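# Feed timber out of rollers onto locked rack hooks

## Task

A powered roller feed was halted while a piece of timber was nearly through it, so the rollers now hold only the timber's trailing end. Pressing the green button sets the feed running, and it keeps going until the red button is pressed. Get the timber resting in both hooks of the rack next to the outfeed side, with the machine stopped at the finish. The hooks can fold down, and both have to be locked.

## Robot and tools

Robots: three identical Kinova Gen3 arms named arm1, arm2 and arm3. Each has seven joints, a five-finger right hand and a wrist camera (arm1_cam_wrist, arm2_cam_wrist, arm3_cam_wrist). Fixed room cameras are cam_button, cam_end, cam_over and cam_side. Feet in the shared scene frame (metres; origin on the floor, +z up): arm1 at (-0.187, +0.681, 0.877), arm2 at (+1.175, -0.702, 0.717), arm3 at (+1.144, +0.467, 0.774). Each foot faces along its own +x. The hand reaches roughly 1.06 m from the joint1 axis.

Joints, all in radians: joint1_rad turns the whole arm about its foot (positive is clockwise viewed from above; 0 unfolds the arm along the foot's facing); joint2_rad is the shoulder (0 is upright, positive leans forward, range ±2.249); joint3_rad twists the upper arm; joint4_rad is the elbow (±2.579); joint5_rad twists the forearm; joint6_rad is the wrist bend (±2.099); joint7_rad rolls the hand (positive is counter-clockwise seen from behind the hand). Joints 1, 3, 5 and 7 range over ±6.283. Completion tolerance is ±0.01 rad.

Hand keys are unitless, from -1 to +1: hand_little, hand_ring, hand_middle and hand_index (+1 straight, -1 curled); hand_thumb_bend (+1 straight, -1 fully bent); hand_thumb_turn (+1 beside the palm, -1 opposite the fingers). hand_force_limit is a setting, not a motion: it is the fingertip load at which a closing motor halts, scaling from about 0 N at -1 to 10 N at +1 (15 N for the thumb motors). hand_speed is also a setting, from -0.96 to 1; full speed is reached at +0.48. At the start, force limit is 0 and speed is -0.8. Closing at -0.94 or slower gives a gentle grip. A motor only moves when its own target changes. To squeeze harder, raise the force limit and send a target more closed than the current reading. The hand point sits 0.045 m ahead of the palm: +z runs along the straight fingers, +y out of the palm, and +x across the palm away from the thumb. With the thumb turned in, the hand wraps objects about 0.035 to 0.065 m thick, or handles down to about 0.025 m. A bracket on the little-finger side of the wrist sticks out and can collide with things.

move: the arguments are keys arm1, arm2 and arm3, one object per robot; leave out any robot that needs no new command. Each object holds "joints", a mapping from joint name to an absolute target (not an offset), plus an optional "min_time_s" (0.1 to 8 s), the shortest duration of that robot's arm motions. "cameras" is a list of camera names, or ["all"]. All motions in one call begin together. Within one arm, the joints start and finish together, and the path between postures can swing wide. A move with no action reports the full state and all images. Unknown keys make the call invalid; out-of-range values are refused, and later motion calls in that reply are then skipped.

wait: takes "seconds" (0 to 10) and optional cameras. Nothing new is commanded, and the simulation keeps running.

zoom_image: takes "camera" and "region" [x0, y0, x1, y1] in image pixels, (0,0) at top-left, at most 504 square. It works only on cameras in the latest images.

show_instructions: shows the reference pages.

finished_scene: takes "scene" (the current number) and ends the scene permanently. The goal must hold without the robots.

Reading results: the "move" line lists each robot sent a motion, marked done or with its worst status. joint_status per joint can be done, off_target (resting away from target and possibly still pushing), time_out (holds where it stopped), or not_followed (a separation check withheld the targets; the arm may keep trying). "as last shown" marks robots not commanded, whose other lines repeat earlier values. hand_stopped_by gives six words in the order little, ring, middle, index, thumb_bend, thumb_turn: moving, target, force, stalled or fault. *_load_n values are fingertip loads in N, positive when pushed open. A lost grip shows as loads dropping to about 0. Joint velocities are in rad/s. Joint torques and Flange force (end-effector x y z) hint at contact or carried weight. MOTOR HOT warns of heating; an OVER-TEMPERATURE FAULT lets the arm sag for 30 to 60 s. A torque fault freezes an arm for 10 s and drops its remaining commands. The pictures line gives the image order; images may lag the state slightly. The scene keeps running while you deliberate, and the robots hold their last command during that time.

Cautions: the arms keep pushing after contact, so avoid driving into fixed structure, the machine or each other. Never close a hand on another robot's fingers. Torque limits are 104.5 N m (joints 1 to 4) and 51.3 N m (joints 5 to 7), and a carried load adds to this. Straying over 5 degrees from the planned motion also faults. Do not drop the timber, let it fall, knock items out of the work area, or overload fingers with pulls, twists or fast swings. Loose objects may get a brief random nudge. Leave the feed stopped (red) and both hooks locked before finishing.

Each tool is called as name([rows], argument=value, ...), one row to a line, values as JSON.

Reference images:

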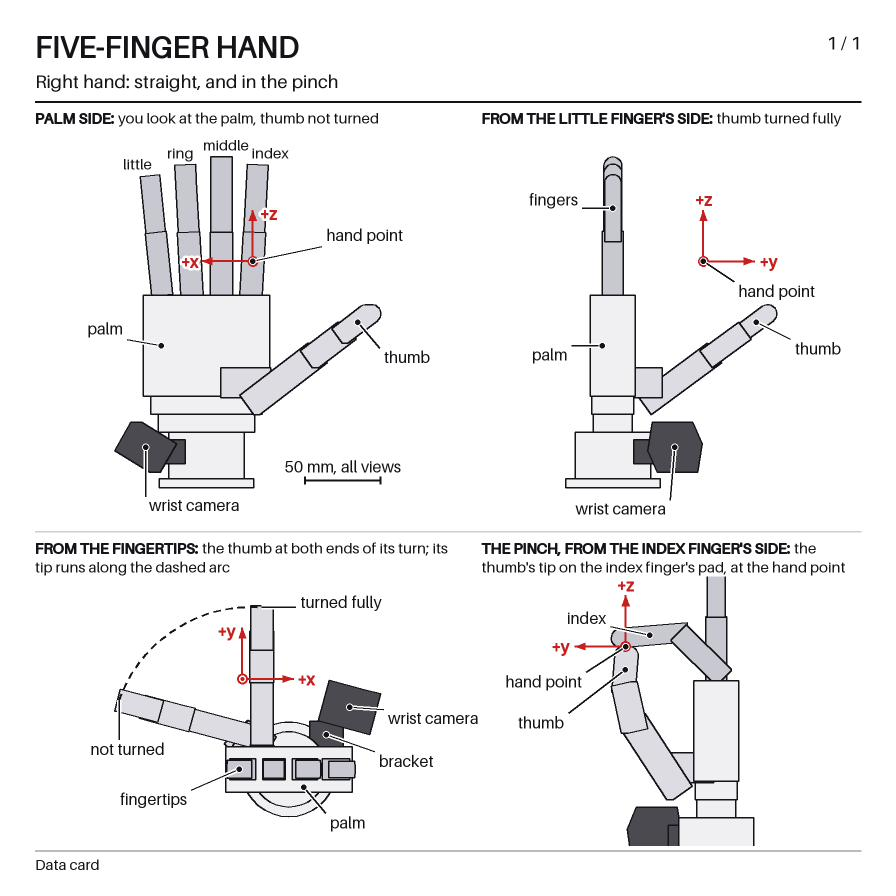

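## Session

move()

Scene clock: 0.00 s.
Joint torques (N m): no reading
Flange force (N): no reading
Joint velocities: within noise
arm1.joint_positions: joint1_rad=-0.080 joint2_rad=-0.476 joint3_rad=-0.088 joint4_rad=+1.645 joint5_rad=-0.002 joint6_rad=+1.990 joint7_rad=-2.086 hand_little=+1.000 hand_ring=+1.000 hand_middle=+1.000 hand_index=+1.000 hand_thumb_turn=+1.000 hand_thumb_bend=+1.000 hand_force_limit=+0.000 hand_speed=-0.800
arm1.joint_status: not commanded
arm1.hand_stopped_by: target,target,target,target,target,target
arm1.little_load_n: 0.0
arm1.ring_load_n: 0.0
arm1.middle_load_n: 0.0
arm1.index_load_n: 0.0
arm1.thumb_bend_load_n: 0.0
arm1.thumb_turn_load_n: 0.0
arm1.hand: x=-0.1394 y=+0.5462 z=+1.3356 quat_wxyz=(+0.011, -0.804, -0.594, +0.014) (m; scene frame)
arm2.joint_positions: joint1_rad=-0.696 joint2_rad=-0.372 joint3_rad=-0.125 joint4_rad=+1.381 joint5_rad=-0.062 joint6_rad=+1.875 joint7_rad=-2.007 hand_little=+1.000 hand_ring=+1.000 hand_middle=+1.000 hand_index=+1.000 hand_thumb_turn=+1.000 hand_thumb_bend=+1.000 hand_force_limit=+0.000 hand_speed=-0.800
arm2.joint_status: not commanded
arm2.hand_stopped_by: target,target,target,target,target,target
arm2.little_load_n: 0.0
arm2.ring_load_n: 0.0
arm2.middle_load_n: 0.0
arm2.index_load_n: 0.0
arm2.thumb_bend_load_n: 0.0
arm2.thumb_turn_load_n: 0.0
arm2.hand: x=+0.9315 y=-0.6274 z=+1.2602 quat_wxyz=(-0.006, +0.889, -0.441, -0.122) (m; scene frame)
arm3.joint_positions: joint1_rad=-0.420 joint2_rad=-0.547 joint3_rad=-0.030 joint4_rad=+1.459 joint5_rad=-0.023 joint6_rad=+1.861 joint7_rad=-1.724 hand_little=+1.000 hand_ring=+1.000 hand_middle=+1.000 hand_index=+1.000 hand_thumb_turn=+1.000 hand_thumb_bend=+1.000 hand_force_limit=+0.000 hand_speed=-0.800
arm3.joint_status: not commanded
arm3.hand_stopped_by: target,target,target,target,target,target
arm3.little_load_n: 0.0
arm3.ring_load_n: 0.0
arm3.middle_load_n: 0.0
arm3.index_load_n: 0.0
arm3.thumb_bend_load_n: 0.0
arm3.thumb_turn_load_n: 0.0
arm3.hand: x=+1.2556 y=+0.3171 z=+1.3238 quat_wxyz=(-0.161, -0.593, -0.784, +0.085) (m; scene frame)
pictures: arm1_cam_wrist, arm2_cam_wrist, arm3_cam_wrist, cam_button, cam_end, cam_over, cam_side

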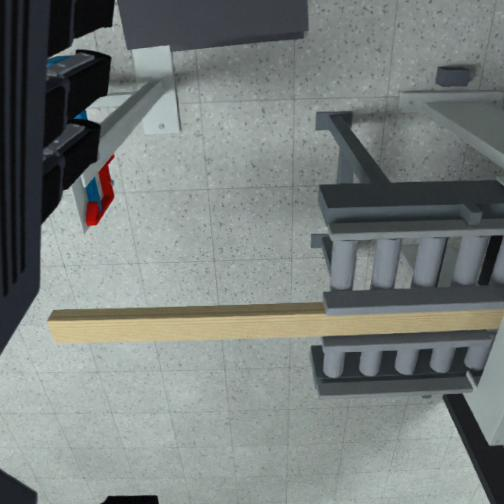

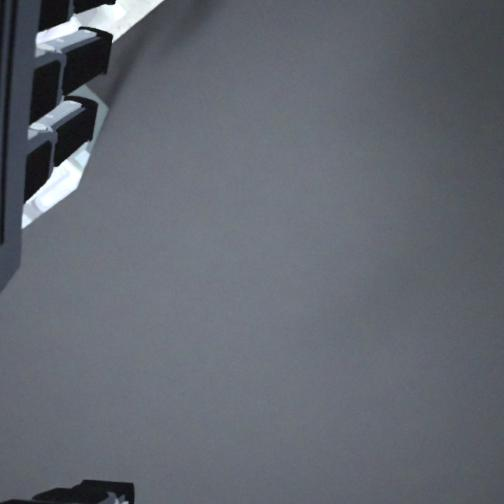

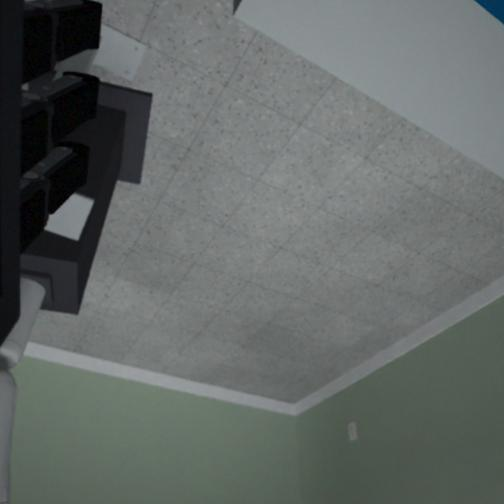

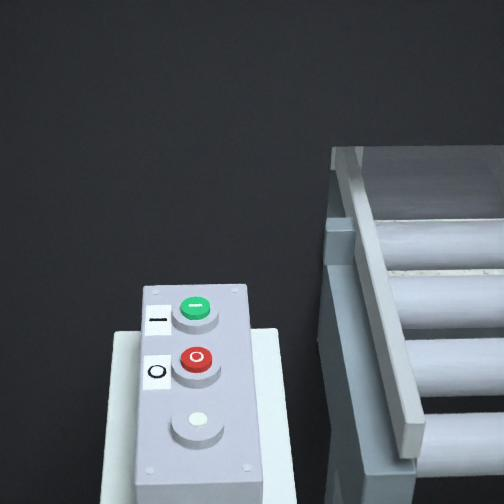

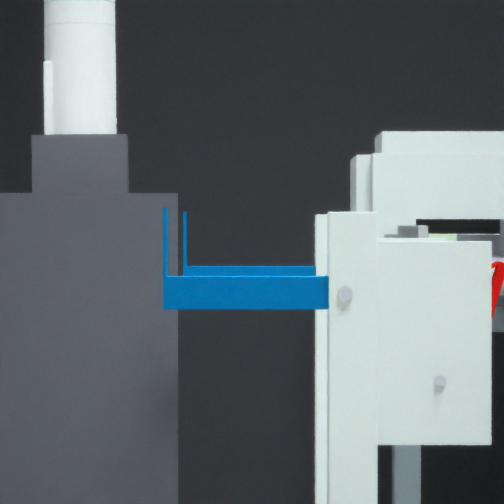

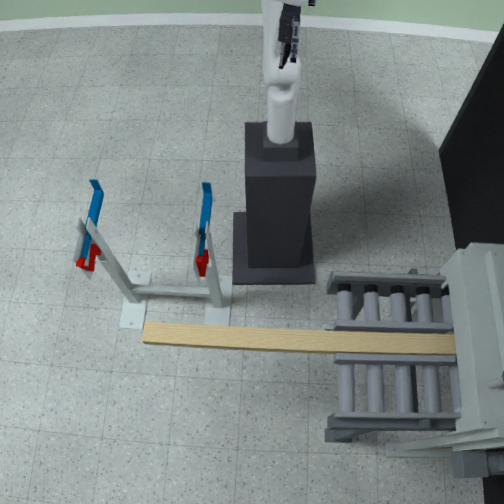

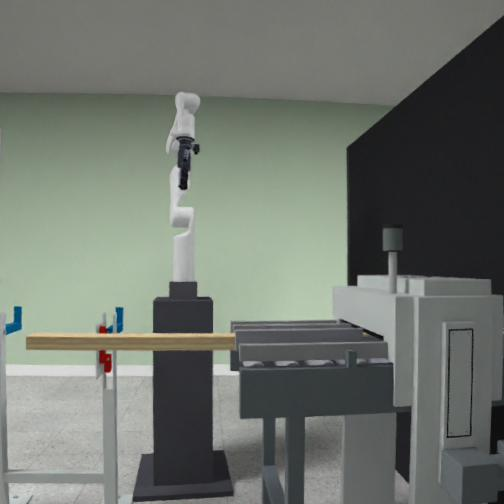

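zoom_image(camera="cam_over", region=[50, 210, 120, 280])

zoom_image(camera="cam_over", region=[170, 210, 240, 280])

zoom_image(camera="cam_side", region=[70, 290, 140, 380])

zoom_image(camera="cam_end", region=[304, 150, 504, 350])

zoom_image(camera="cam_button", region=[80, 260, 300, 480])

zoom_image(camera="cam_side", region=[0, 290, 250, 390])

zoom_image(camera="cam_end", region=[130, 150, 350, 370])

zoom_image(camera="arm1_cam_wrist", region=[40, 140, 504, 504])

Scaled by 7.200 from the camera's 504x504 image, which has a finer 720x720 frame.

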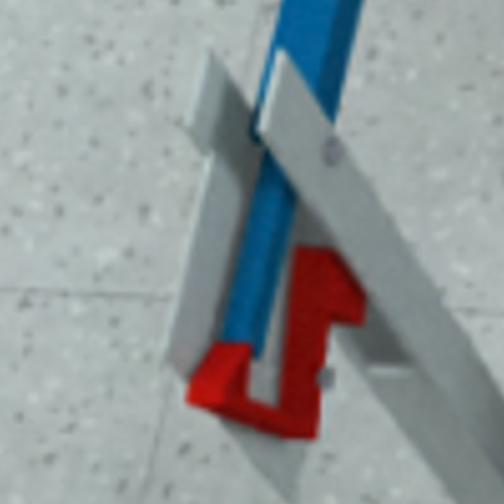

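Scaled by 7.200 from the camera's 504x504 image, which has a finer 720x720 frame.

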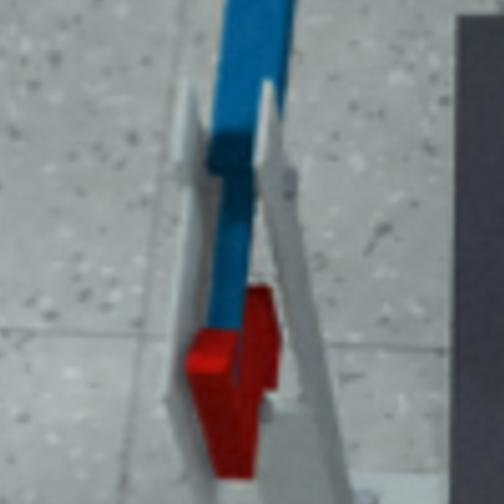

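Scaled by 5.600 from the camera's 504x504 image, which has a finer 720x720 frame.

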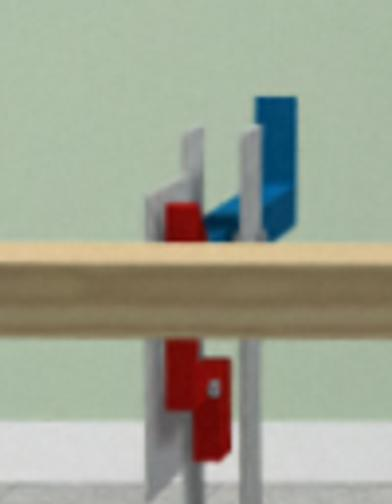

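Scaled by 2.520 from the camera's 504x504 image, which has a finer 720x720 frame.

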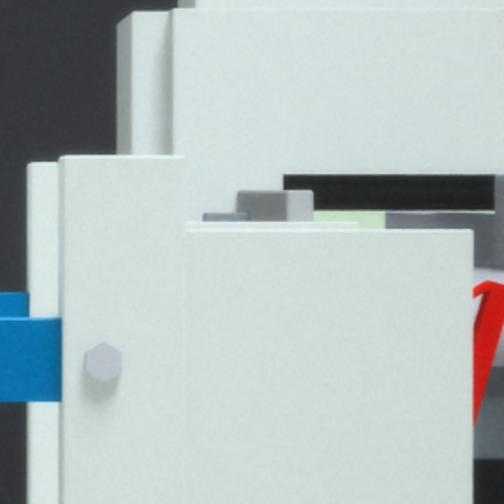

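Scaled by 2.291 from the camera's 504x504 image, which has a finer 720x720 frame.

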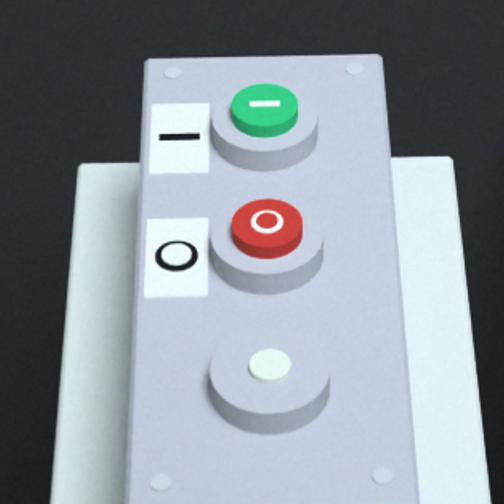

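Scaled by 2.016 from the camera's 504x504 image, which has a finer 720x720 frame.

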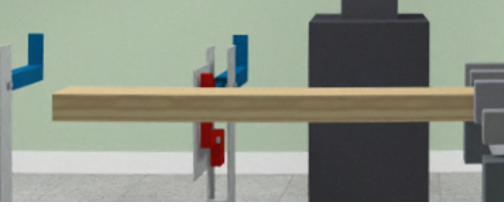

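Scaled by 2.291 from the camera's 504x504 image, which has a finer 720x720 frame.

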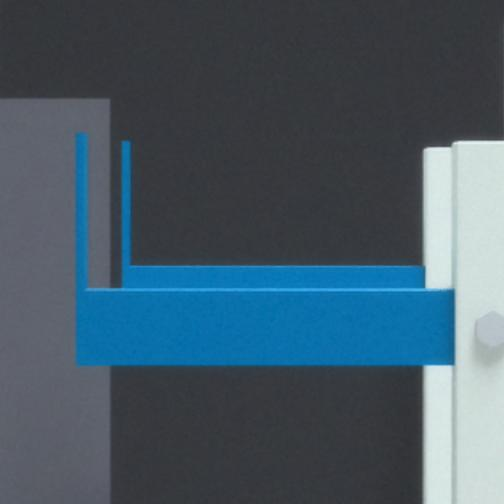

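Scaled by 1.086 from the camera's 504x504 image, which has a finer 720x720 frame.

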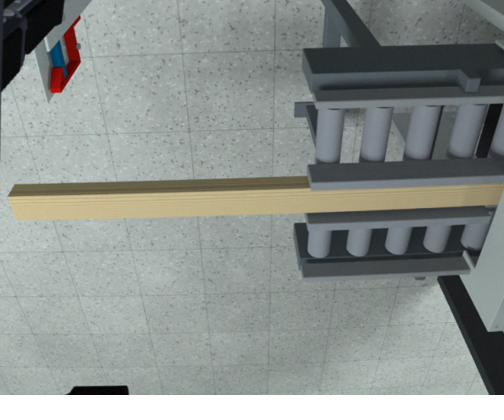

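move(arm1={"joints": {"joint1_rad": 1.0469, "joint2_rad": 1.1351, "joint3_rad": 0, "joint4_rad": 1.0196, "joint5_rad": 0, "joint6_rad": 0.7369, "joint7_rad": -1.57, "hand_speed": 0.0, "hand_little": -1, "hand_ring": -1, "hand_middle": -1}, "min_time_s": 4.0}, arm2={"joints": {"joint1_rad": -0.3271, "joint2_rad": 0.2057, "joint3_rad": 0, "joint4_rad": 1.9973, "joint5_rad": 0, "joint6_rad": 0.9386, "joint7_rad": -1.57, "hand_speed": 0.0, "hand_little": -1, "hand_ring": -1, "hand_middle": -1}, "min_time_s": 3.5})

wait(seconds=0.3, cameras=["cam_over", "cam_button", "cam_end"])

zoom_image(camera="cam_over", region=[50, 210, 120, 280])

zoom_image(camera="cam_button", region=[80, 200, 300, 420])

Scene clock: 20.63 s.
Joint torques (N m): arm1=[-0.49 -24.46 0.29 -7.33 0.12 -1.19 0.26] | arm2=[-0.12 -6.98 0.21 -6.26 0.04 0.37 -0.09] | arm3=[0.41 1.9 0.76 -6.99 0.31 -0.68 0.45]
Flange force (N): arm1=[-2.1 0.0 -0.2] | arm2=[6.9 -0.4 -4.8] | arm3=[-1.7 4.1 -0.9]
move: arm1 done; arm2 done
Joint velocities: within noise
arm1.joint_positions: joint1_rad=+1.047 joint2_rad=+1.135 joint3_rad=+0.000 joint4_rad=+1.020 joint5_rad=+0.000 joint6_rad=+0.737 joint7_rad=-1.570 hand_little=-1.000 hand_ring=-1.000 hand_middle=-1.000 hand_index=+1.000 hand_thumb_turn=+1.000 hand_thumb_bend=+1.000 hand_force_limit=+0.000 hand_speed=+0.000
arm1.joint_status: all done
arm1.hand_stopped_by: target,target,target,target,target,target
arm1.little_load_n: 0.0
arm1.ring_load_n: 0.5
arm1.middle_load_n: 0.5
arm1.index_load_n: 0.0
arm1.thumb_bend_load_n: 0.0
arm1.thumb_turn_load_n: 0.0
arm1.hand: x=-0.7973 y=+0.2370 z=+0.8619 quat_wxyz=(-0.041, -0.951, -0.284, +0.118) (m; scene frame)
arm2.joint_positions: joint1_rad=-0.327 joint2_rad=+0.206 joint3_rad=+0.000 joint4_rad=+1.997 joint5_rad=+0.000 joint6_rad=+0.939 joint7_rad=-1.570 hand_little=-1.000 hand_ring=-1.000 hand_middle=-1.000 hand_index=+1.000 hand_thumb_turn=+1.000 hand_thumb_bend=+1.000 hand_force_limit=+0.000 hand_speed=+0.000
arm2.joint_status: all done
arm2.hand_stopped_by: target,target,target,target,target,target
arm2.little_load_n: 0.0
arm2.ring_load_n: 0.0
arm2.middle_load_n: 0.0
arm2.index_load_n: -0.5
arm2.thumb_bend_load_n: 0.0
arm2.thumb_turn_load_n: 0.0
arm2.hand: x=+0.9436 y=-0.4103 z=+0.9048 quat_wxyz=(-0.006, +0.877, -0.480, +0.004) (m; scene frame)
arm3: as last shown
pictures: none

Scene clock: 20.93 s.
Joint torques (N m): arm1=[-0.6 -24.48 0.35 -7.34 0.19 -1.2 0.28] | arm2=[-0.14 -6.99 0.17 -6.27 0.02 0.35 -0.1] | arm3=[0.4 1.96 0.76 -6.92 0.28 -0.68 0.44]
Flange force (N): arm1=[-2.2 -0.2 -0.2] | arm2=[6.8 -0.5 -4.8] | arm3=[-1.7 4.0 -1.1]
Joint velocities: within noise
arm1.joint_positions: joint1_rad=+1.047 joint2_rad=+1.135 joint3_rad=+0.000 joint4_rad=+1.020 joint5_rad=+0.000 joint6_rad=+0.737 joint7_rad=-1.570 hand_little=-1.000 hand_ring=-1.000 hand_middle=-1.000 hand_index=+1.000 hand_thumb_turn=+1.000 hand_thumb_bend=+1.000 hand_force_limit=+0.000 hand_speed=+0.000
arm1.joint_status: all done
arm1.hand_stopped_by: target,target,target,target,target,target
arm1.little_load_n: 0.0
arm1.ring_load_n: 0.0
arm1.middle_load_n: 0.0
arm1.index_load_n: 0.0
arm1.thumb_bend_load_n: 0.0
arm1.thumb_turn_load_n: 0.0
arm1.hand: x=-0.7973 y=+0.2370 z=+0.8619 quat_wxyz=(-0.041, -0.951, -0.284, +0.118) (m; scene frame)
arm2.joint_positions: joint1_rad=-0.327 joint2_rad=+0.206 joint3_rad=+0.000 joint4_rad=+1.997 joint5_rad=+0.000 joint6_rad=+0.939 joint7_rad=-1.570 hand_little=-1.000 hand_ring=-1.000 hand_middle=-1.000 hand_index=+1.000 hand_thumb_turn=+1.000 hand_thumb_bend=+1.000 hand_force_limit=+0.000 hand_speed=+0.000
arm2.joint_status: all done
arm2.hand_stopped_by: target,target,target,target,target,target
arm2.little_load_n: 0.0
arm2.ring_load_n: 0.0
arm2.middle_load_n: 0.0
arm2.index_load_n: 0.0
arm2.thumb_bend_load_n: 0.0
arm2.thumb_turn_load_n: 0.0
arm2.hand: x=+0.9436 y=-0.4103 z=+0.9048 quat_wxyz=(-0.006, +0.877, -0.480, +0.004) (m; scene frame)
arm3.joint_positions: joint1_rad=-0.420 joint2_rad=-0.547 joint3_rad=-0.030 joint4_rad=+1.459 joint5_rad=-0.023 joint6_rad=+1.861 joint7_rad=-1.724 hand_little=+1.000 hand_ring=+1.000 hand_middle=+1.000 hand_index=+1.000 hand_thumb_turn=+1.000 hand_thumb_bend=+1.000 hand_force_limit=+0.000 hand_speed=-0.800
arm3.joint_status: not commanded
arm3.hand_stopped_by: target,target,target,target,target,target
arm3.little_load_n: 0.0
arm3.ring_load_n: 0.0
arm3.middle_load_n: 0.0
arm3.index_load_n: 0.0
arm3.thumb_bend_load_n: 0.0
arm3.thumb_turn_load_n: 0.0
arm3.hand: x=+1.2556 y=+0.3171 z=+1.3238 quat_wxyz=(-0.161, -0.593, -0.784, +0.085) (m; scene frame)
wait: 0.30 s; at rest by 0.27 s
pictures: cam_button, cam_end, cam_over

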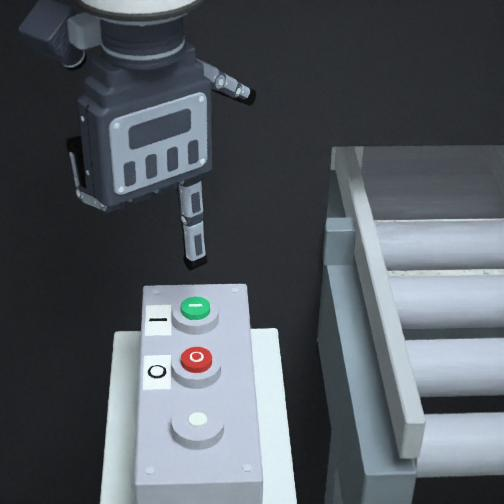

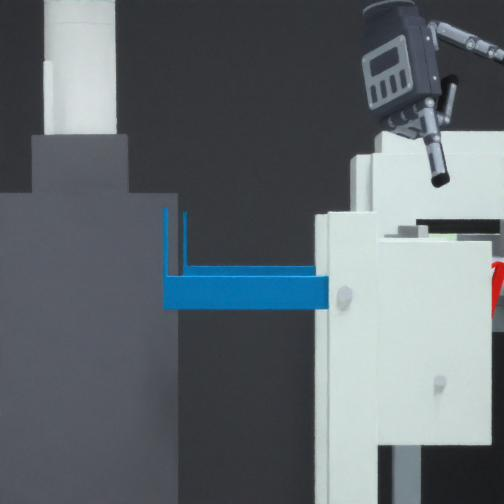

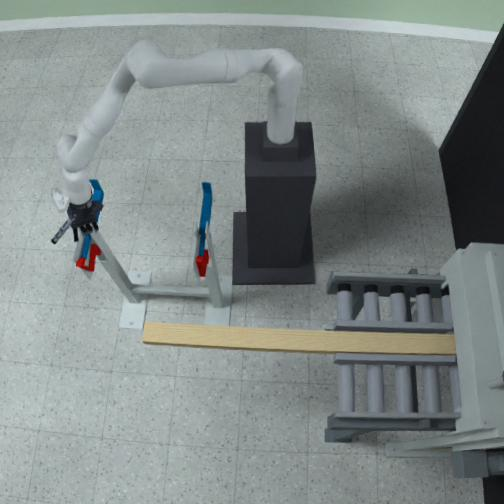

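Scaled by 7.200 from the camera's 504x504 image, which has a finer 720x720 frame.

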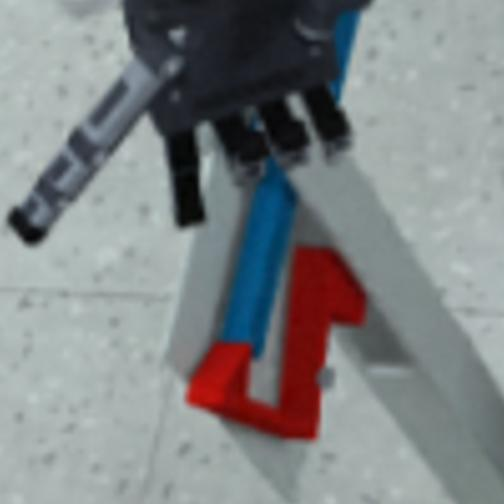

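Scaled by 2.291 from the camera's 504x504 image, which has a finer 720x720 frame.

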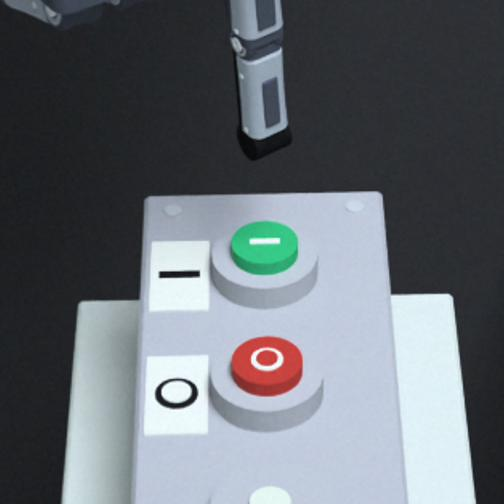

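move(arm1={"joints": {"joint2_rad": 1.2457, "joint4_rad": 1.0036, "joint6_rad": 0.6423}, "min_time_s": 2.0}, arm2={"joints": {"joint2_rad": 0.2524, "joint4_rad": 2.0472, "joint6_rad": 0.842}, "min_time_s": 1.5})

move(arm1={"joints": {"joint2_rad": 1.2977, "joint4_rad": 0.9826, "joint6_rad": 0.6109}, "min_time_s": 1.5})

wait(seconds=0.3, cameras=["cam_over", "cam_button", "cam_end"])

zoom_image(camera="cam_over", region=[50, 210, 120, 280])

zoom_image(camera="cam_button", region=[80, 200, 300, 420])

zoom_image(camera="cam_end", region=[384, 200, 504, 320])

Scene clock: 24.43 s.
Joint torques (N m): arm1=[-0.61 -24.81 0.28 -6.92 0.16 -1.21 0.25] | arm2=[-0.1 -7.35 0.17 -5.78 0.01 0.34 -0.12] | arm3=[0.43 1.92 0.76 -6.96 0.33 -0.7 0.47]
Flange force (N): arm1=[-2.1 -0.2 0.0] | arm2=[6.5 -0.6 -5.6] | arm3=[-1.7 4.1 -1.1]
move: arm1 done; arm2 done
Joint velocities: within noise
arm1.joint_positions: joint1_rad=+1.047 joint2_rad=+1.246 joint3_rad=+0.000 joint4_rad=+1.004 joint5_rad=+0.000 joint6_rad=+0.642 joint7_rad=-1.570 hand_little=-1.000 hand_ring=-1.000 hand_middle=-1.000 hand_index=+1.000 hand_thumb_turn=+1.000 hand_thumb_bend=+1.000 hand_force_limit=+0.000 hand_speed=+0.000
arm1.joint_status: all done
arm1.hand_stopped_by: target,target,target,target,target,target
arm1.little_load_n: 0.0
arm1.ring_load_n: 0.0
arm1.middle_load_n: 0.0
arm1.index_load_n: 0.0
arm1.thumb_bend_load_n: 0.0
arm1.thumb_turn_load_n: 0.0
arm1.hand: x=-0.7966 y=+0.2365 z=+0.7947 quat_wxyz=(-0.041, -0.951, -0.284, +0.118) (m; scene frame)
arm2.joint_positions: joint1_rad=-0.327 joint2_rad=+0.252 joint3_rad=+0.000 joint4_rad=+2.047 joint5_rad=+0.000 joint6_rad=+0.842 joint7_rad=-1.570 hand_little=-1.000 hand_ring=-1.000 hand_middle=-1.000 hand_index=+1.000 hand_thumb_turn=+1.000 hand_thumb_bend=+1.000 hand_force_limit=+0.000 hand_speed=+0.000
arm2.joint_status: all done
arm2.hand_stopped_by: target,target,target,target,target,target
arm2.little_load_n: -0.5
arm2.ring_load_n: 0.0
arm2.middle_load_n: 0.0
arm2.index_load_n: 0.0
arm2.thumb_bend_load_n: 0.0
arm2.thumb_turn_load_n: 0.0
arm2.hand: x=+0.9440 y=-0.4101 z=+0.8768 quat_wxyz=(-0.006, +0.877, -0.480, +0.004) (m; scene frame)
arm3: as last shown
pictures: none

Scene clock: 26.23 s.
Joint torques (N m): arm1=[-0.06 -10.68 0.67 -4.53 0.33 -2.46 0.25] | arm2=[-0.12 -7.34 0.19 -5.75 0.03 0.35 -0.11] | arm3=[0.4 1.94 0.76 -6.92 0.32 -0.66 0.47]
Flange force (N): arm1=[4.3 1.0 -28.4] | arm2=[6.5 -0.6 -5.7] | arm3=[-1.7 4.1 -1.1]
move: arm1 done
Joint velocities: within noise
arm1.joint_positions: joint1_rad=+1.047 joint2_rad=+1.298 joint3_rad=+0.000 joint4_rad=+0.983 joint5_rad=+0.000 joint6_rad=+0.611 joint7_rad=-1.570 hand_little=-1.000 hand_ring=-1.000 hand_middle=-1.000 hand_index=+1.000 hand_thumb_turn=+1.000 hand_thumb_bend=+1.000 hand_force_limit=+0.000 hand_speed=+0.000
arm1.joint_status: all done
arm1.hand_stopped_by: target,target,target,target,target,target
arm1.little_load_n: 0.0
arm1.ring_load_n: 0.0
arm1.middle_load_n: 0.0
arm1.index_load_n: -1.0
arm1.thumb_bend_load_n: 0.0
arm1.thumb_turn_load_n: 0.0
arm1.hand: x=-0.7967 y=+0.2360 z=+0.7664 quat_wxyz=(-0.041, -0.951, -0.284, +0.118) (m; scene frame)
arm2, arm3: as last shown
arm2.little_load_n: 0.0
pictures: none

Scene clock: 26.53 s.
Joint torques (N m): arm1=[-0.24 -10.65 0.57 -4.51 0.34 -2.46 0.25] | arm2=[-0.15 -7.34 0.2 -5.76 0.01 0.36 -0.13] | arm3=[0.39 1.88 0.7 -6.96 0.32 -0.68 0.44]
Flange force (N): arm1=[4.2 0.7 -28.4] | arm2=[6.5 -0.7 -5.6] | arm3=[-1.8 3.9 -1.0]
Joint velocities: within noise
arm1.joint_positions: joint1_rad=+1.047 joint2_rad=+1.298 joint3_rad=+0.000 joint4_rad=+0.983 joint5_rad=+0.000 joint6_rad=+0.611 joint7_rad=-1.570 hand_little=-1.000 hand_ring=-1.000 hand_middle=-1.000 hand_index=+1.000 hand_thumb_turn=+1.000 hand_thumb_bend=+1.000 hand_force_limit=+0.000 hand_speed=+0.000
arm1.joint_status: all done
arm1.hand_stopped_by: target,target,target,target,target,target
arm1.little_load_n: 0.0
arm1.ring_load_n: 0.0
arm1.middle_load_n: 0.0
arm1.index_load_n: -0.5
arm1.thumb_bend_load_n: 0.0
arm1.thumb_turn_load_n: 0.0
arm1.hand: x=-0.7967 y=+0.2360 z=+0.7664 quat_wxyz=(-0.041, -0.951, -0.284, +0.118) (m; scene frame)
arm2.joint_positions: joint1_rad=-0.327 joint2_rad=+0.252 joint3_rad=+0.000 joint4_rad=+2.047 joint5_rad=+0.000 joint6_rad=+0.842 joint7_rad=-1.570 hand_little=-1.000 hand_ring=-1.000 hand_middle=-1.000 hand_index=+1.000 hand_thumb_turn=+1.000 hand_thumb_bend=+1.000 hand_force_limit=+0.000 hand_speed=+0.000
arm2.joint_status: not commanded
arm2.hand_stopped_by: target,target,target,target,target,target
arm2.little_load_n: 0.0
arm2.ring_load_n: 0.0
arm2.middle_load_n: 0.0
arm2.index_load_n: 0.0
arm2.thumb_bend_load_n: 0.5
arm2.thumb_turn_load_n: 0.0
arm2.hand: x=+0.9440 y=-0.4101 z=+0.8768 quat_wxyz=(-0.006, +0.877, -0.480, +0.004) (m; scene frame)
arm3.joint_positions: joint1_rad=-0.420 joint2_rad=-0.547 joint3_rad=-0.030 joint4_rad=+1.459 joint5_rad=-0.023 joint6_rad=+1.861 joint7_rad=-1.724 hand_little=+1.000 hand_ring=+1.000 hand_middle=+1.000 hand_index=+1.000 hand_thumb_turn=+1.000 hand_thumb_bend=+1.000 hand_force_limit=+0.000 hand_speed=-0.800
arm3.joint_status: not commanded
arm3.hand_stopped_by: target,target,target,target,target,target
arm3.little_load_n: 0.0
arm3.ring_load_n: 0.0
arm3.middle_load_n: 0.5
arm3.index_load_n: 0.0
arm3.thumb_bend_load_n: 0.0
arm3.thumb_turn_load_n: 0.0
arm3.hand: x=+1.2556 y=+0.3171 z=+1.3238 quat_wxyz=(-0.161, -0.593, -0.784, +0.085) (m; scene frame)
wait: 0.30 s; at rest by 0.27 s
pictures: cam_button, cam_end, cam_over

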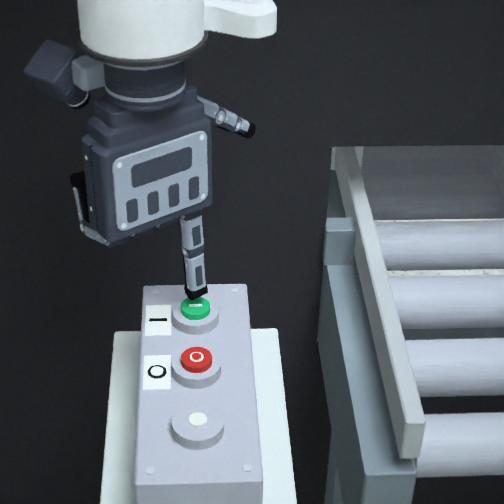

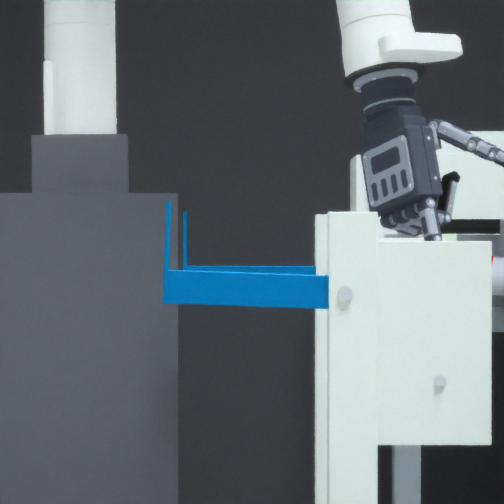

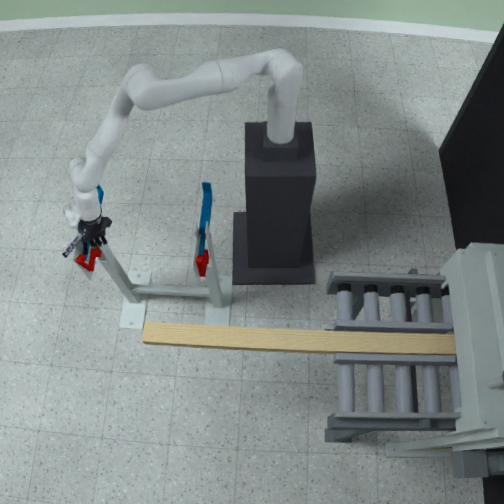

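Scaled by 7.200 from the camera's 504x504 image, which has a finer 720x720 frame.

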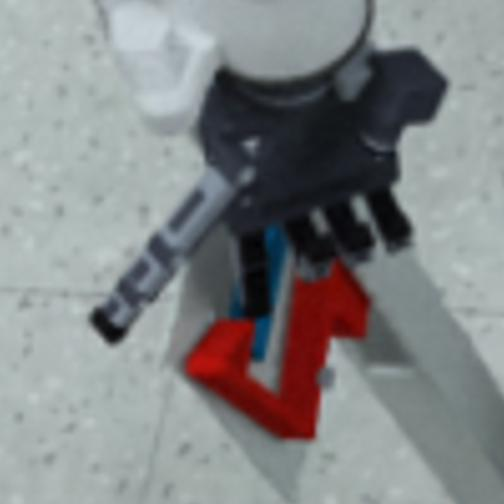

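Scaled by 2.291 from the camera's 504x504 image, which has a finer 720x720 frame.

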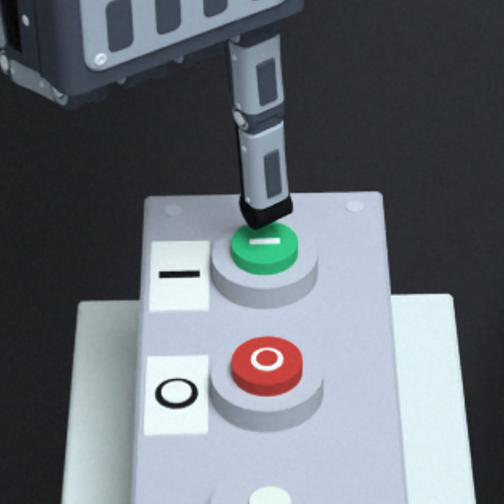

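Scaled by 4.200 from the camera's 504x504 image, which has a finer 720x720 frame.

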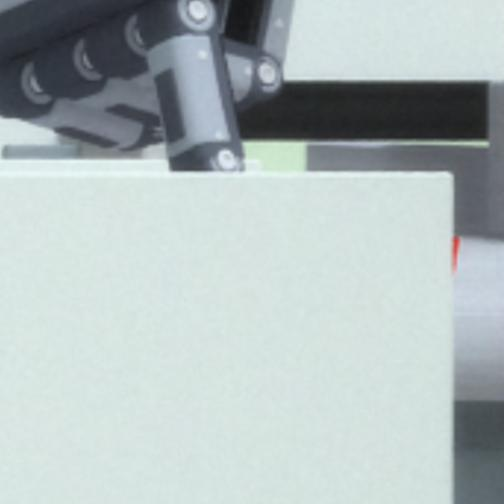

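move(arm1={"joints": {"joint2_rad": 1.1351, "joint4_rad": 1.0196, "joint6_rad": 0.7369}, "min_time_s": 1.2}, cameras=["cam_over", "cam_end"])

move(arm1={"joints": {"joint1_rad": 0.45, "joint2_rad": 0.8, "joint4_rad": 1.2, "joint6_rad": 1.14, "joint7_rad": -2.68, "hand_little": 1, "hand_ring": 1, "hand_middle": 1, "hand_thumb_turn": -1}, "min_time_s": 2.2})

move(arm1={"joints": {"joint1_rad": -0.1075, "joint2_rad": 0.9498, "joint4_rad": 1.0866, "joint6_rad": 1.1052, "joint7_rad": -3.2921}, "min_time_s": 2.0})

move(arm1={"joints": {"joint1_rad": -0.1063, "joint2_rad": 1.1204, "joint4_rad": 1.1376, "joint6_rad": 0.8836, "joint7_rad": -3.2909}, "min_time_s": 1.5})

wait(seconds=0.3, cameras=["cam_over", "cam_side", "arm1_cam_wrist", "cam_end"])

zoom_image(camera="cam_over", region=[50, 180, 240, 290])

zoom_image(camera="cam_side", region=[130, 240, 280, 390])

Scene clock: 31.77 s.
Joint torques (N m): arm1=[-0.64 -24.5 0.33 -7.4 0.12 -1.19 0.31] | arm2=[-0.12 -7.31 0.2 -5.75 0.02 0.36 -0.11] | arm3=[0.37 1.91 0.75 -6.99 0.34 -0.69 0.46]
Flange force (N): arm1=[-1.8 -0.2 -0.3] | arm2=[6.5 -0.6 -5.7] | arm3=[-1.7 4.1 -0.9]
move: arm1 done
Joint velocities: within noise
arm1.joint_positions: joint1_rad=+1.047 joint2_rad=+1.135 joint3_rad=+0.000 joint4_rad=+1.020 joint5_rad=+0.000 joint6_rad=+0.737 joint7_rad=-1.570 hand_little=-1.000 hand_ring=-1.000 hand_middle=-1.000 hand_index=+1.000 hand_thumb_turn=+1.000 hand_thumb_bend=+1.000 hand_force_limit=+0.000 hand_speed=+0.000
arm1.joint_status: all done
arm1.hand_stopped_by: target,target,target,target,target,target
arm1.little_load_n: 0.0
arm1.ring_load_n: 0.0
arm1.middle_load_n: 0.5
arm1.index_load_n: 0.0
arm1.thumb_bend_load_n: -0.5
arm1.thumb_turn_load_n: 0.0
arm1.hand: x=-0.7973 y=+0.2370 z=+0.8619 quat_wxyz=(-0.041, -0.951, -0.284, +0.118) (m; scene frame)
arm2, arm3: as last shown
arm2.little_load_n: 0.5
arm2.thumb_bend_load_n: 0.0
arm3.middle_load_n: 0.0
pictures: cam_end, cam_over

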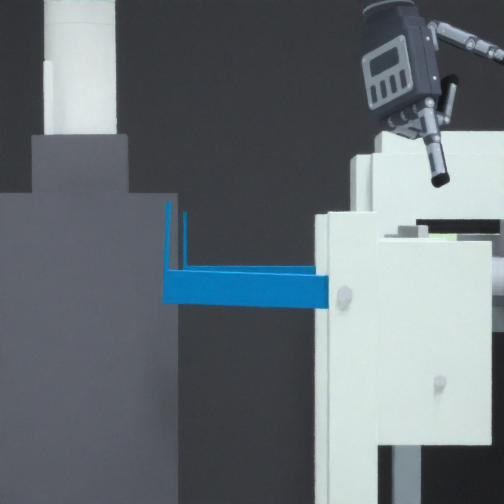

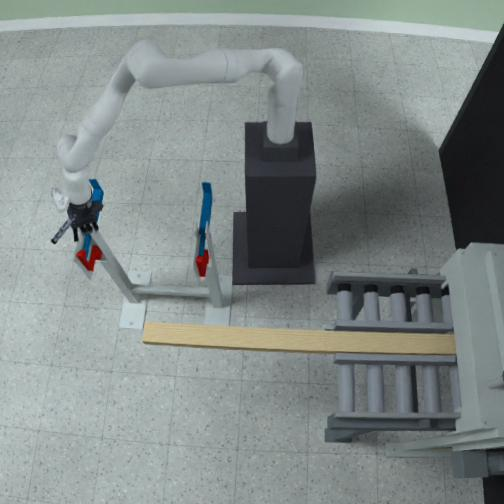

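Scene clock: 34.27 s.
Joint torques (N m): arm1=[-0.51 -20.74 0.25 -7.35 0.19 -0.55 0.29] | arm2=[-0.09 -7.35 0.21 -5.75 0.03 0.32 -0.1] | arm3=[0.41 1.95 0.77 -6.91 0.26 -0.68 0.47]
Flange force (N): arm1=[-0.6 1.1 -1.2] | arm2=[6.4 -0.5 -5.7] | arm3=[-1.7 4.1 -1.2]
move: arm1 done
Joint velocities: within noise
arm1.joint_positions: joint1_rad=+0.450 joint2_rad=+0.800 joint3_rad=+0.000 joint4_rad=+1.200 joint5_rad=+0.000 joint6_rad=+1.140 joint7_rad=-2.680 hand_little=+1.000 hand_ring=+1.000 hand_middle=+1.000 hand_index=+1.000 hand_thumb_turn=-1.000 hand_thumb_bend=+1.000 hand_force_limit=+0.000 hand_speed=+0.000
arm1.joint_status: all done
arm1.hand_stopped_by: target,target,target,target,target,target
arm1.little_load_n: 0.0
arm1.ring_load_n: 0.0
arm1.middle_load_n: 0.0
arm1.index_load_n: 0.0
arm1.thumb_bend_load_n: 0.0
arm1.thumb_turn_load_n: 0.0
arm1.hand: x=-0.4626 y=+0.0857 z=+1.0060 quat_wxyz=(-0.006, -0.999, -0.035, -0.003) (m; scene frame)
arm2, arm3: as last shown
arm2.little_load_n: 0.0
pictures: none

Scene clock: 36.57 s.
Joint torques (N m): arm1=[-0.37 -22.41 0.42 -7.25 0.16 -0.55 0.31] | arm2=[-0.1 -7.33 0.19 -5.74 0.02 0.35 -0.1] | arm3=[0.41 1.87 0.78 -6.94 0.31 -0.69 0.46]
Flange force (N): arm1=[0.2 1.4 -1.1] | arm2=[6.4 -0.5 -5.7] | arm3=[-1.9 4.2 -1.1]
move: arm1 done
Joint velocities: within noise
arm1.joint_positions: joint1_rad=-0.107 joint2_rad=+0.950 joint3_rad=+0.000 joint4_rad=+1.087 joint5_rad=+0.000 joint6_rad=+1.105 joint7_rad=-3.292 hand_little=+1.000 hand_ring=+1.000 hand_middle=+1.000 hand_index=+1.000 hand_thumb_turn=-1.000 hand_thumb_bend=+1.000 hand_force_limit=+0.000 hand_speed=+0.000
arm1.joint_status: all done
arm1.hand_stopped_by: target,target,target,target,target,target
arm1.little_load_n: 0.0
arm1.ring_load_n: 0.0
arm1.middle_load_n: 0.0
arm1.index_load_n: 0.0
arm1.thumb_bend_load_n: 0.0
arm1.thumb_turn_load_n: 0.0
arm1.hand: x=-0.1398 y=+0.0020 z=+0.9501 quat_wxyz=(-0.005, -1.000, -0.007, -0.003) (m; scene frame)
arm2, arm3: as last shown
pictures: none

Scene clock: 38.37 s.
Joint torques (N m): arm1=[-0.39 -23.21 0.48 -6.32 0.24 -0.6 0.25] | arm2=[-0.09 -7.31 0.19 -5.75 0.02 0.35 -0.1] | arm3=[0.41 1.89 0.7 -6.95 0.32 -0.68 0.47]
Flange force (N): arm1=[0.1 1.7 -0.8] | arm2=[6.5 -0.5 -5.7] | arm3=[-1.8 3.9 -1.1]
move: arm1 done
Joint velocities: within noise
arm1.joint_positions: joint1_rad=-0.106 joint2_rad=+1.120 joint3_rad=+0.000 joint4_rad=+1.138 joint5_rad=+0.000 joint6_rad=+0.884 joint7_rad=-3.291 hand_little=+1.000 hand_ring=+1.000 hand_middle=+1.000 hand_index=+1.000 hand_thumb_turn=-1.000 hand_thumb_bend=+1.000 hand_force_limit=+0.000 hand_speed=+0.000
arm1.joint_status: all done
arm1.hand_stopped_by: target,target,target,target,target,target
arm1.little_load_n: 0.0
arm1.ring_load_n: -0.5
arm1.middle_load_n: 0.0
arm1.index_load_n: 0.0
arm1.thumb_bend_load_n: 0.0
arm1.thumb_turn_load_n: 0.0
arm1.hand: x=-0.1399 y=+0.0020 z=+0.8302 quat_wxyz=(-0.005, -1.000, -0.007, -0.003) (m; scene frame)
arm2, arm3: as last shown
pictures: none

Scene clock: 38.67 s.
Joint torques (N m): arm1=[-0.42 -23.15 0.44 -6.33 0.19 -0.54 0.31] | arm2=[-0.12 -7.35 0.18 -5.74 0.02 0.36 -0.09] | arm3=[0.4 1.93 0.72 -6.97 0.28 -0.65 0.47]
Flange force (N): arm1=[0.1 1.4 -0.8] | arm2=[6.4 -0.5 -5.6] | arm3=[-1.7 3.9 -0.9]
Joint velocities: within noise
arm1.joint_positions: joint1_rad=-0.106 joint2_rad=+1.120 joint3_rad=+0.000 joint4_rad=+1.138 joint5_rad=+0.000 joint6_rad=+0.884 joint7_rad=-3.291 hand_little=+1.000 hand_ring=+1.000 hand_middle=+1.000 hand_index=+1.000 hand_thumb_turn=-1.000 hand_thumb_bend=+1.000 hand_force_limit=+0.000 hand_speed=+0.000
arm1.joint_status: all done
arm1.hand_stopped_by: target,target,target,target,target,target
arm1.little_load_n: 0.0
arm1.ring_load_n: 0.0
arm1.middle_load_n: 0.0
arm1.index_load_n: 0.0
arm1.thumb_bend_load_n: -0.5
arm1.thumb_turn_load_n: 0.0
arm1.hand: x=-0.1399 y=+0.0020 z=+0.8302 quat_wxyz=(-0.005, -1.000, -0.007, -0.003) (m; scene frame)
arm2.joint_positions: joint1_rad=-0.327 joint2_rad=+0.252 joint3_rad=+0.000 joint4_rad=+2.047 joint5_rad=+0.000 joint6_rad=+0.842 joint7_rad=-1.570 hand_little=-1.000 hand_ring=-1.000 hand_middle=-1.000 hand_index=+1.000 hand_thumb_turn=+1.000 hand_thumb_bend=+1.000 hand_force_limit=+0.000 hand_speed=+0.000
arm2.joint_status: not commanded
arm2.hand_stopped_by: target,target,target,target,target,target
arm2.little_load_n: 0.0
arm2.ring_load_n: 0.0
arm2.middle_load_n: 0.0
arm2.index_load_n: 0.0
arm2.thumb_bend_load_n: 0.0
arm2.thumb_turn_load_n: 0.0
arm2.hand: x=+0.9440 y=-0.4101 z=+0.8768 quat_wxyz=(-0.006, +0.877, -0.480, +0.004) (m; scene frame)
arm3.joint_positions: joint1_rad=-0.420 joint2_rad=-0.547 joint3_rad=-0.030 joint4_rad=+1.459 joint5_rad=-0.023 joint6_rad=+1.861 joint7_rad=-1.724 hand_little=+1.000 hand_ring=+1.000 hand_middle=+1.000 hand_index=+1.000 hand_thumb_turn=+1.000 hand_thumb_bend=+1.000 hand_force_limit=+0.000 hand_speed=-0.800
arm3.joint_status: not commanded
arm3.hand_stopped_by: target,target,target,target,target,target
arm3.little_load_n: 0.0
arm3.ring_load_n: 0.0
arm3.middle_load_n: 0.0
arm3.index_load_n: 0.0
arm3.thumb_bend_load_n: 0.0
arm3.thumb_turn_load_n: 0.0
arm3.hand: x=+1.2556 y=+0.3171 z=+1.3238 quat_wxyz=(-0.161, -0.593, -0.784, +0.085) (m; scene frame)
wait: 0.30 s; at rest by 0.27 s
pictures: arm1_cam_wrist, cam_end, cam_over, cam_side

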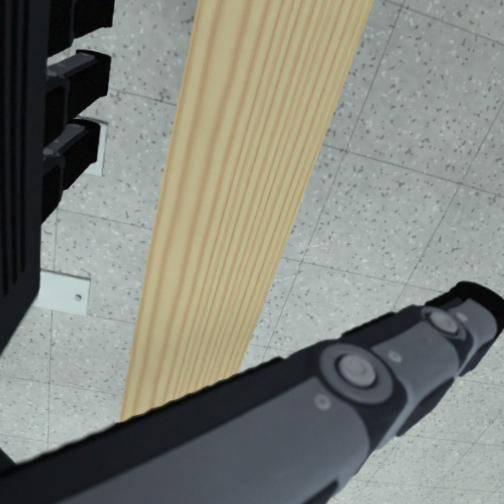

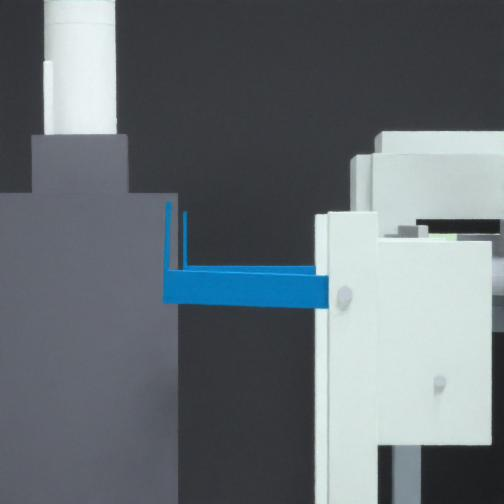

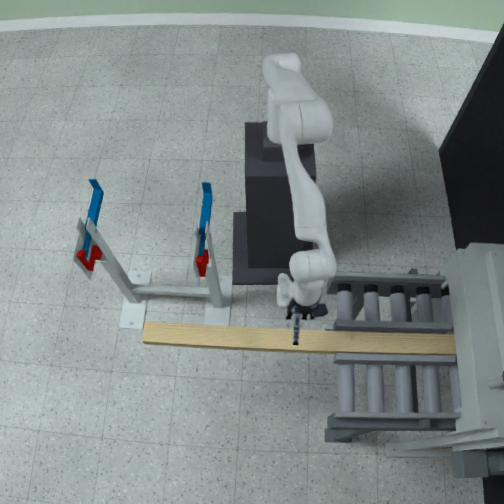

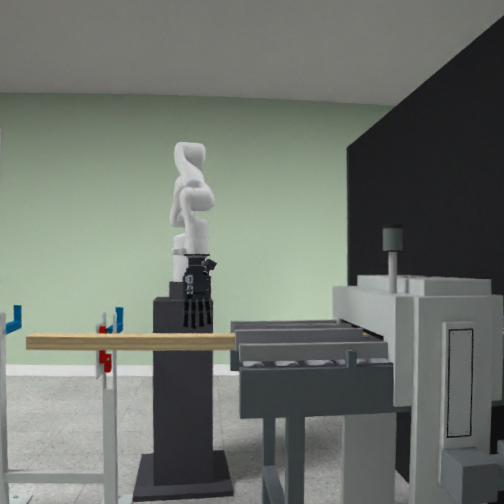

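Scaled by 2.653 from the camera's 504x504 image, which has a finer 720x720 frame.

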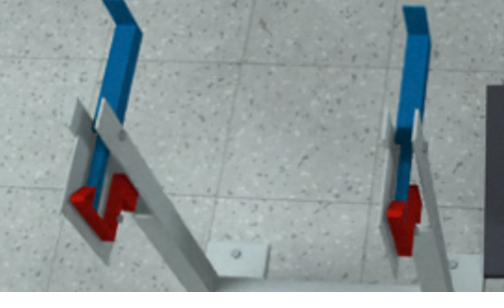

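Scaled by 3.360 from the camera's 504x504 image, which has a finer 720x720 frame.

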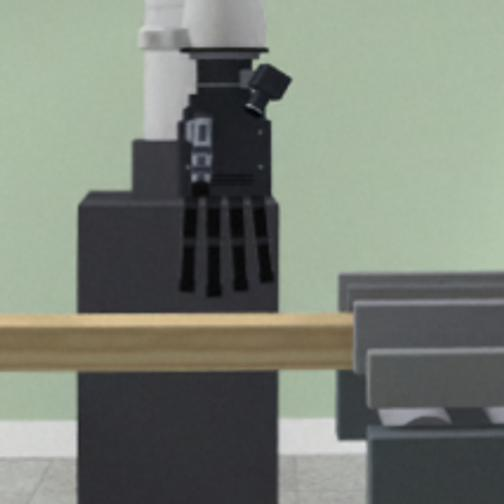

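move(arm1={"joints":{"joint1_rad":-0.1052,"joint2_rad":1.332,"joint4_rad":1.0702,"joint6_rad":0.7394,"joint7_rad":-3.2898},"min_time_s":2.5}, cameras=["cam_side","cam_over","arm1_cam_wrist","cam_button"])

Scene clock: 49.67 s.
Joint torques (N m): arm1=[-0.42 -15.51 -0.11 -2.17 -0.08 0.51 0.28] | arm2=[-0.14 -7.32 0.23 -5.71 0.04 0.36 -0.09] | arm3=[0.39 1.89 0.73 -6.95 0.34 -0.69 0.46]
Flange force (N): arm1=[0.0 0.9 -12.2] | arm2=[6.4 -0.6 -5.7] | arm3=[-1.8 4.0 -1.1]
move: arm1 done
Joint velocities: within noise
arm1.joint_positions: joint1_rad=-0.105 joint2_rad=+1.332 joint3_rad=+0.000 joint4_rad=+1.070 joint5_rad=+0.000 joint6_rad=+0.739 joint7_rad=-3.290 hand_little=+1.000 hand_ring=+1.000 hand_middle=+1.000 hand_index=+1.000 hand_thumb_turn=-1.000 hand_thumb_bend=+1.000 hand_force_limit=+0.000 hand_speed=+0.000
arm1.joint_status: all done
arm1.hand_stopped_by: target,target,target,target,target,target
arm1.little_load_n: 0.0
arm1.ring_load_n: 0.0
arm1.middle_load_n: 0.0
arm1.index_load_n: 0.0
arm1.thumb_bend_load_n: 2.0
arm1.thumb_turn_load_n: 0.0
arm1.hand: x=-0.1401 y=+0.0018 z=+0.7137 quat_wxyz=(-0.005, -1.000, -0.007, -0.003) (m; scene frame)
arm2, arm3: as last shown
arm2.middle_load_n: 0.5
pictures: arm1_cam_wrist, cam_button, cam_over, cam_side

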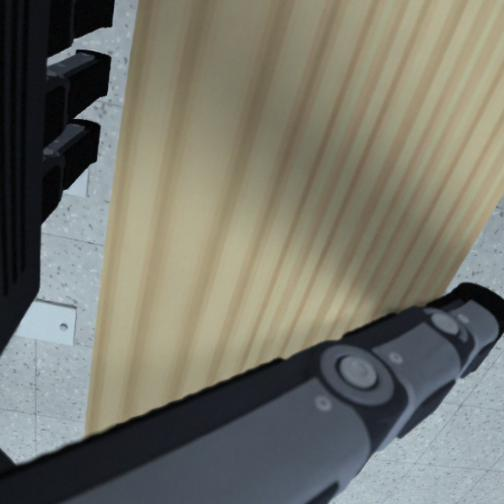

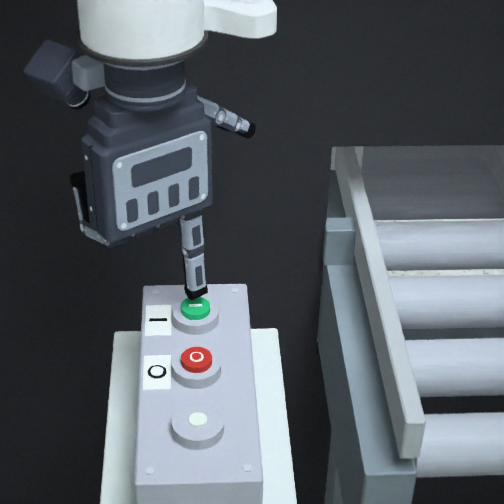

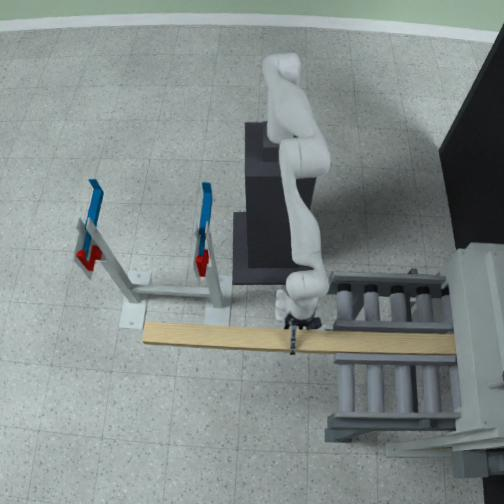

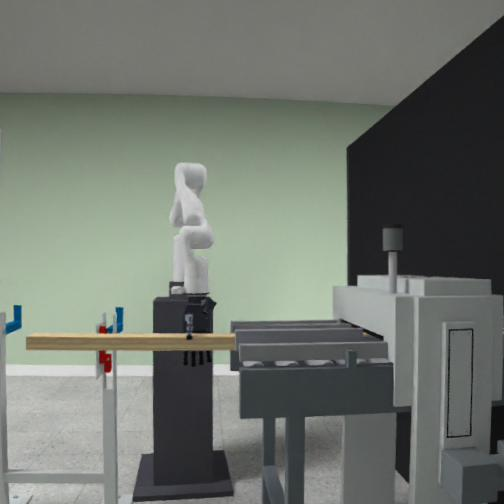

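move(arm1={"joints":{"joint1_rad":-0.1046,"joint2_rad":1.3372,"joint4_rad":1.0544,"joint6_rad":0.75,"joint7_rad":-3.2892},"min_time_s":1}, cameras=["cam_end"])

zoom_image(camera="cam_end", region=[150, 150, 400, 400])

Scene clock: 53.90 s.
Joint torques (N m): arm1=[-0.33 -22.7 0.48 -5.16 0.17 -0.45 0.29] | arm2=[-0.12 -7.35 0.21 -5.76 0.02 0.35 -0.1] | arm3=[0.46 1.89 0.75 -6.95 0.31 -0.68 0.44]
Flange force (N): arm1=[0.3 1.5 -2.1] | arm2=[6.5 -0.6 -5.6] | arm3=[-1.8 3.9 -1.1]
move: arm1 done
Joint velocities: within noise
arm1.joint_positions: joint1_rad=-0.105 joint2_rad=+1.337 joint3_rad=+0.000 joint4_rad=+1.054 joint5_rad=+0.000 joint6_rad=+0.750 joint7_rad=-3.289 hand_little=+1.000 hand_ring=+1.000 hand_middle=+1.000 hand_index=+1.000 hand_thumb_turn=-1.000 hand_thumb_bend=+1.000 hand_force_limit=+0.000 hand_speed=+0.000
arm1.joint_status: all done
arm1.hand_stopped_by: target,target,target,target,target,target
arm1.little_load_n: 0.0
arm1.ring_load_n: 0.0
arm1.middle_load_n: 0.0
arm1.index_load_n: 0.0
arm1.thumb_bend_load_n: 0.5
arm1.thumb_turn_load_n: 0.0
arm1.hand: x=-0.1400 y=-0.0011 z=+0.7138 quat_wxyz=(-0.005, -1.000, -0.007, -0.003) (m; scene frame)
arm2, arm3: as last shown
arm2.middle_load_n: 0.0
pictures: cam_end

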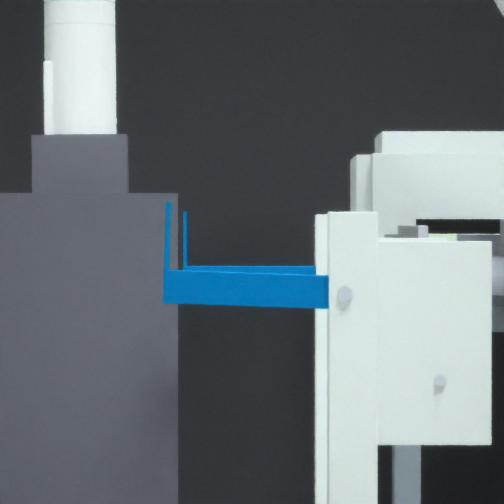

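Scaled by 2.016 from the camera's 504x504 image, which has a finer 720x720 frame.

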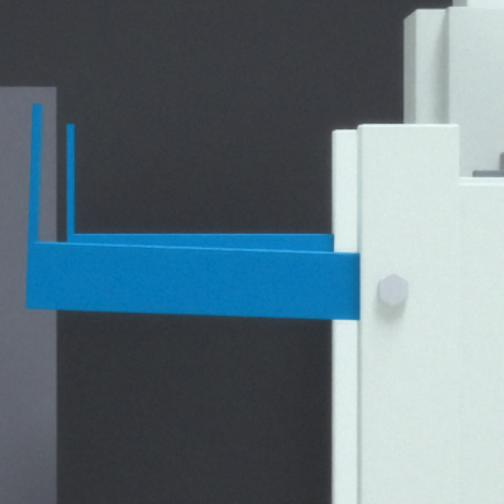

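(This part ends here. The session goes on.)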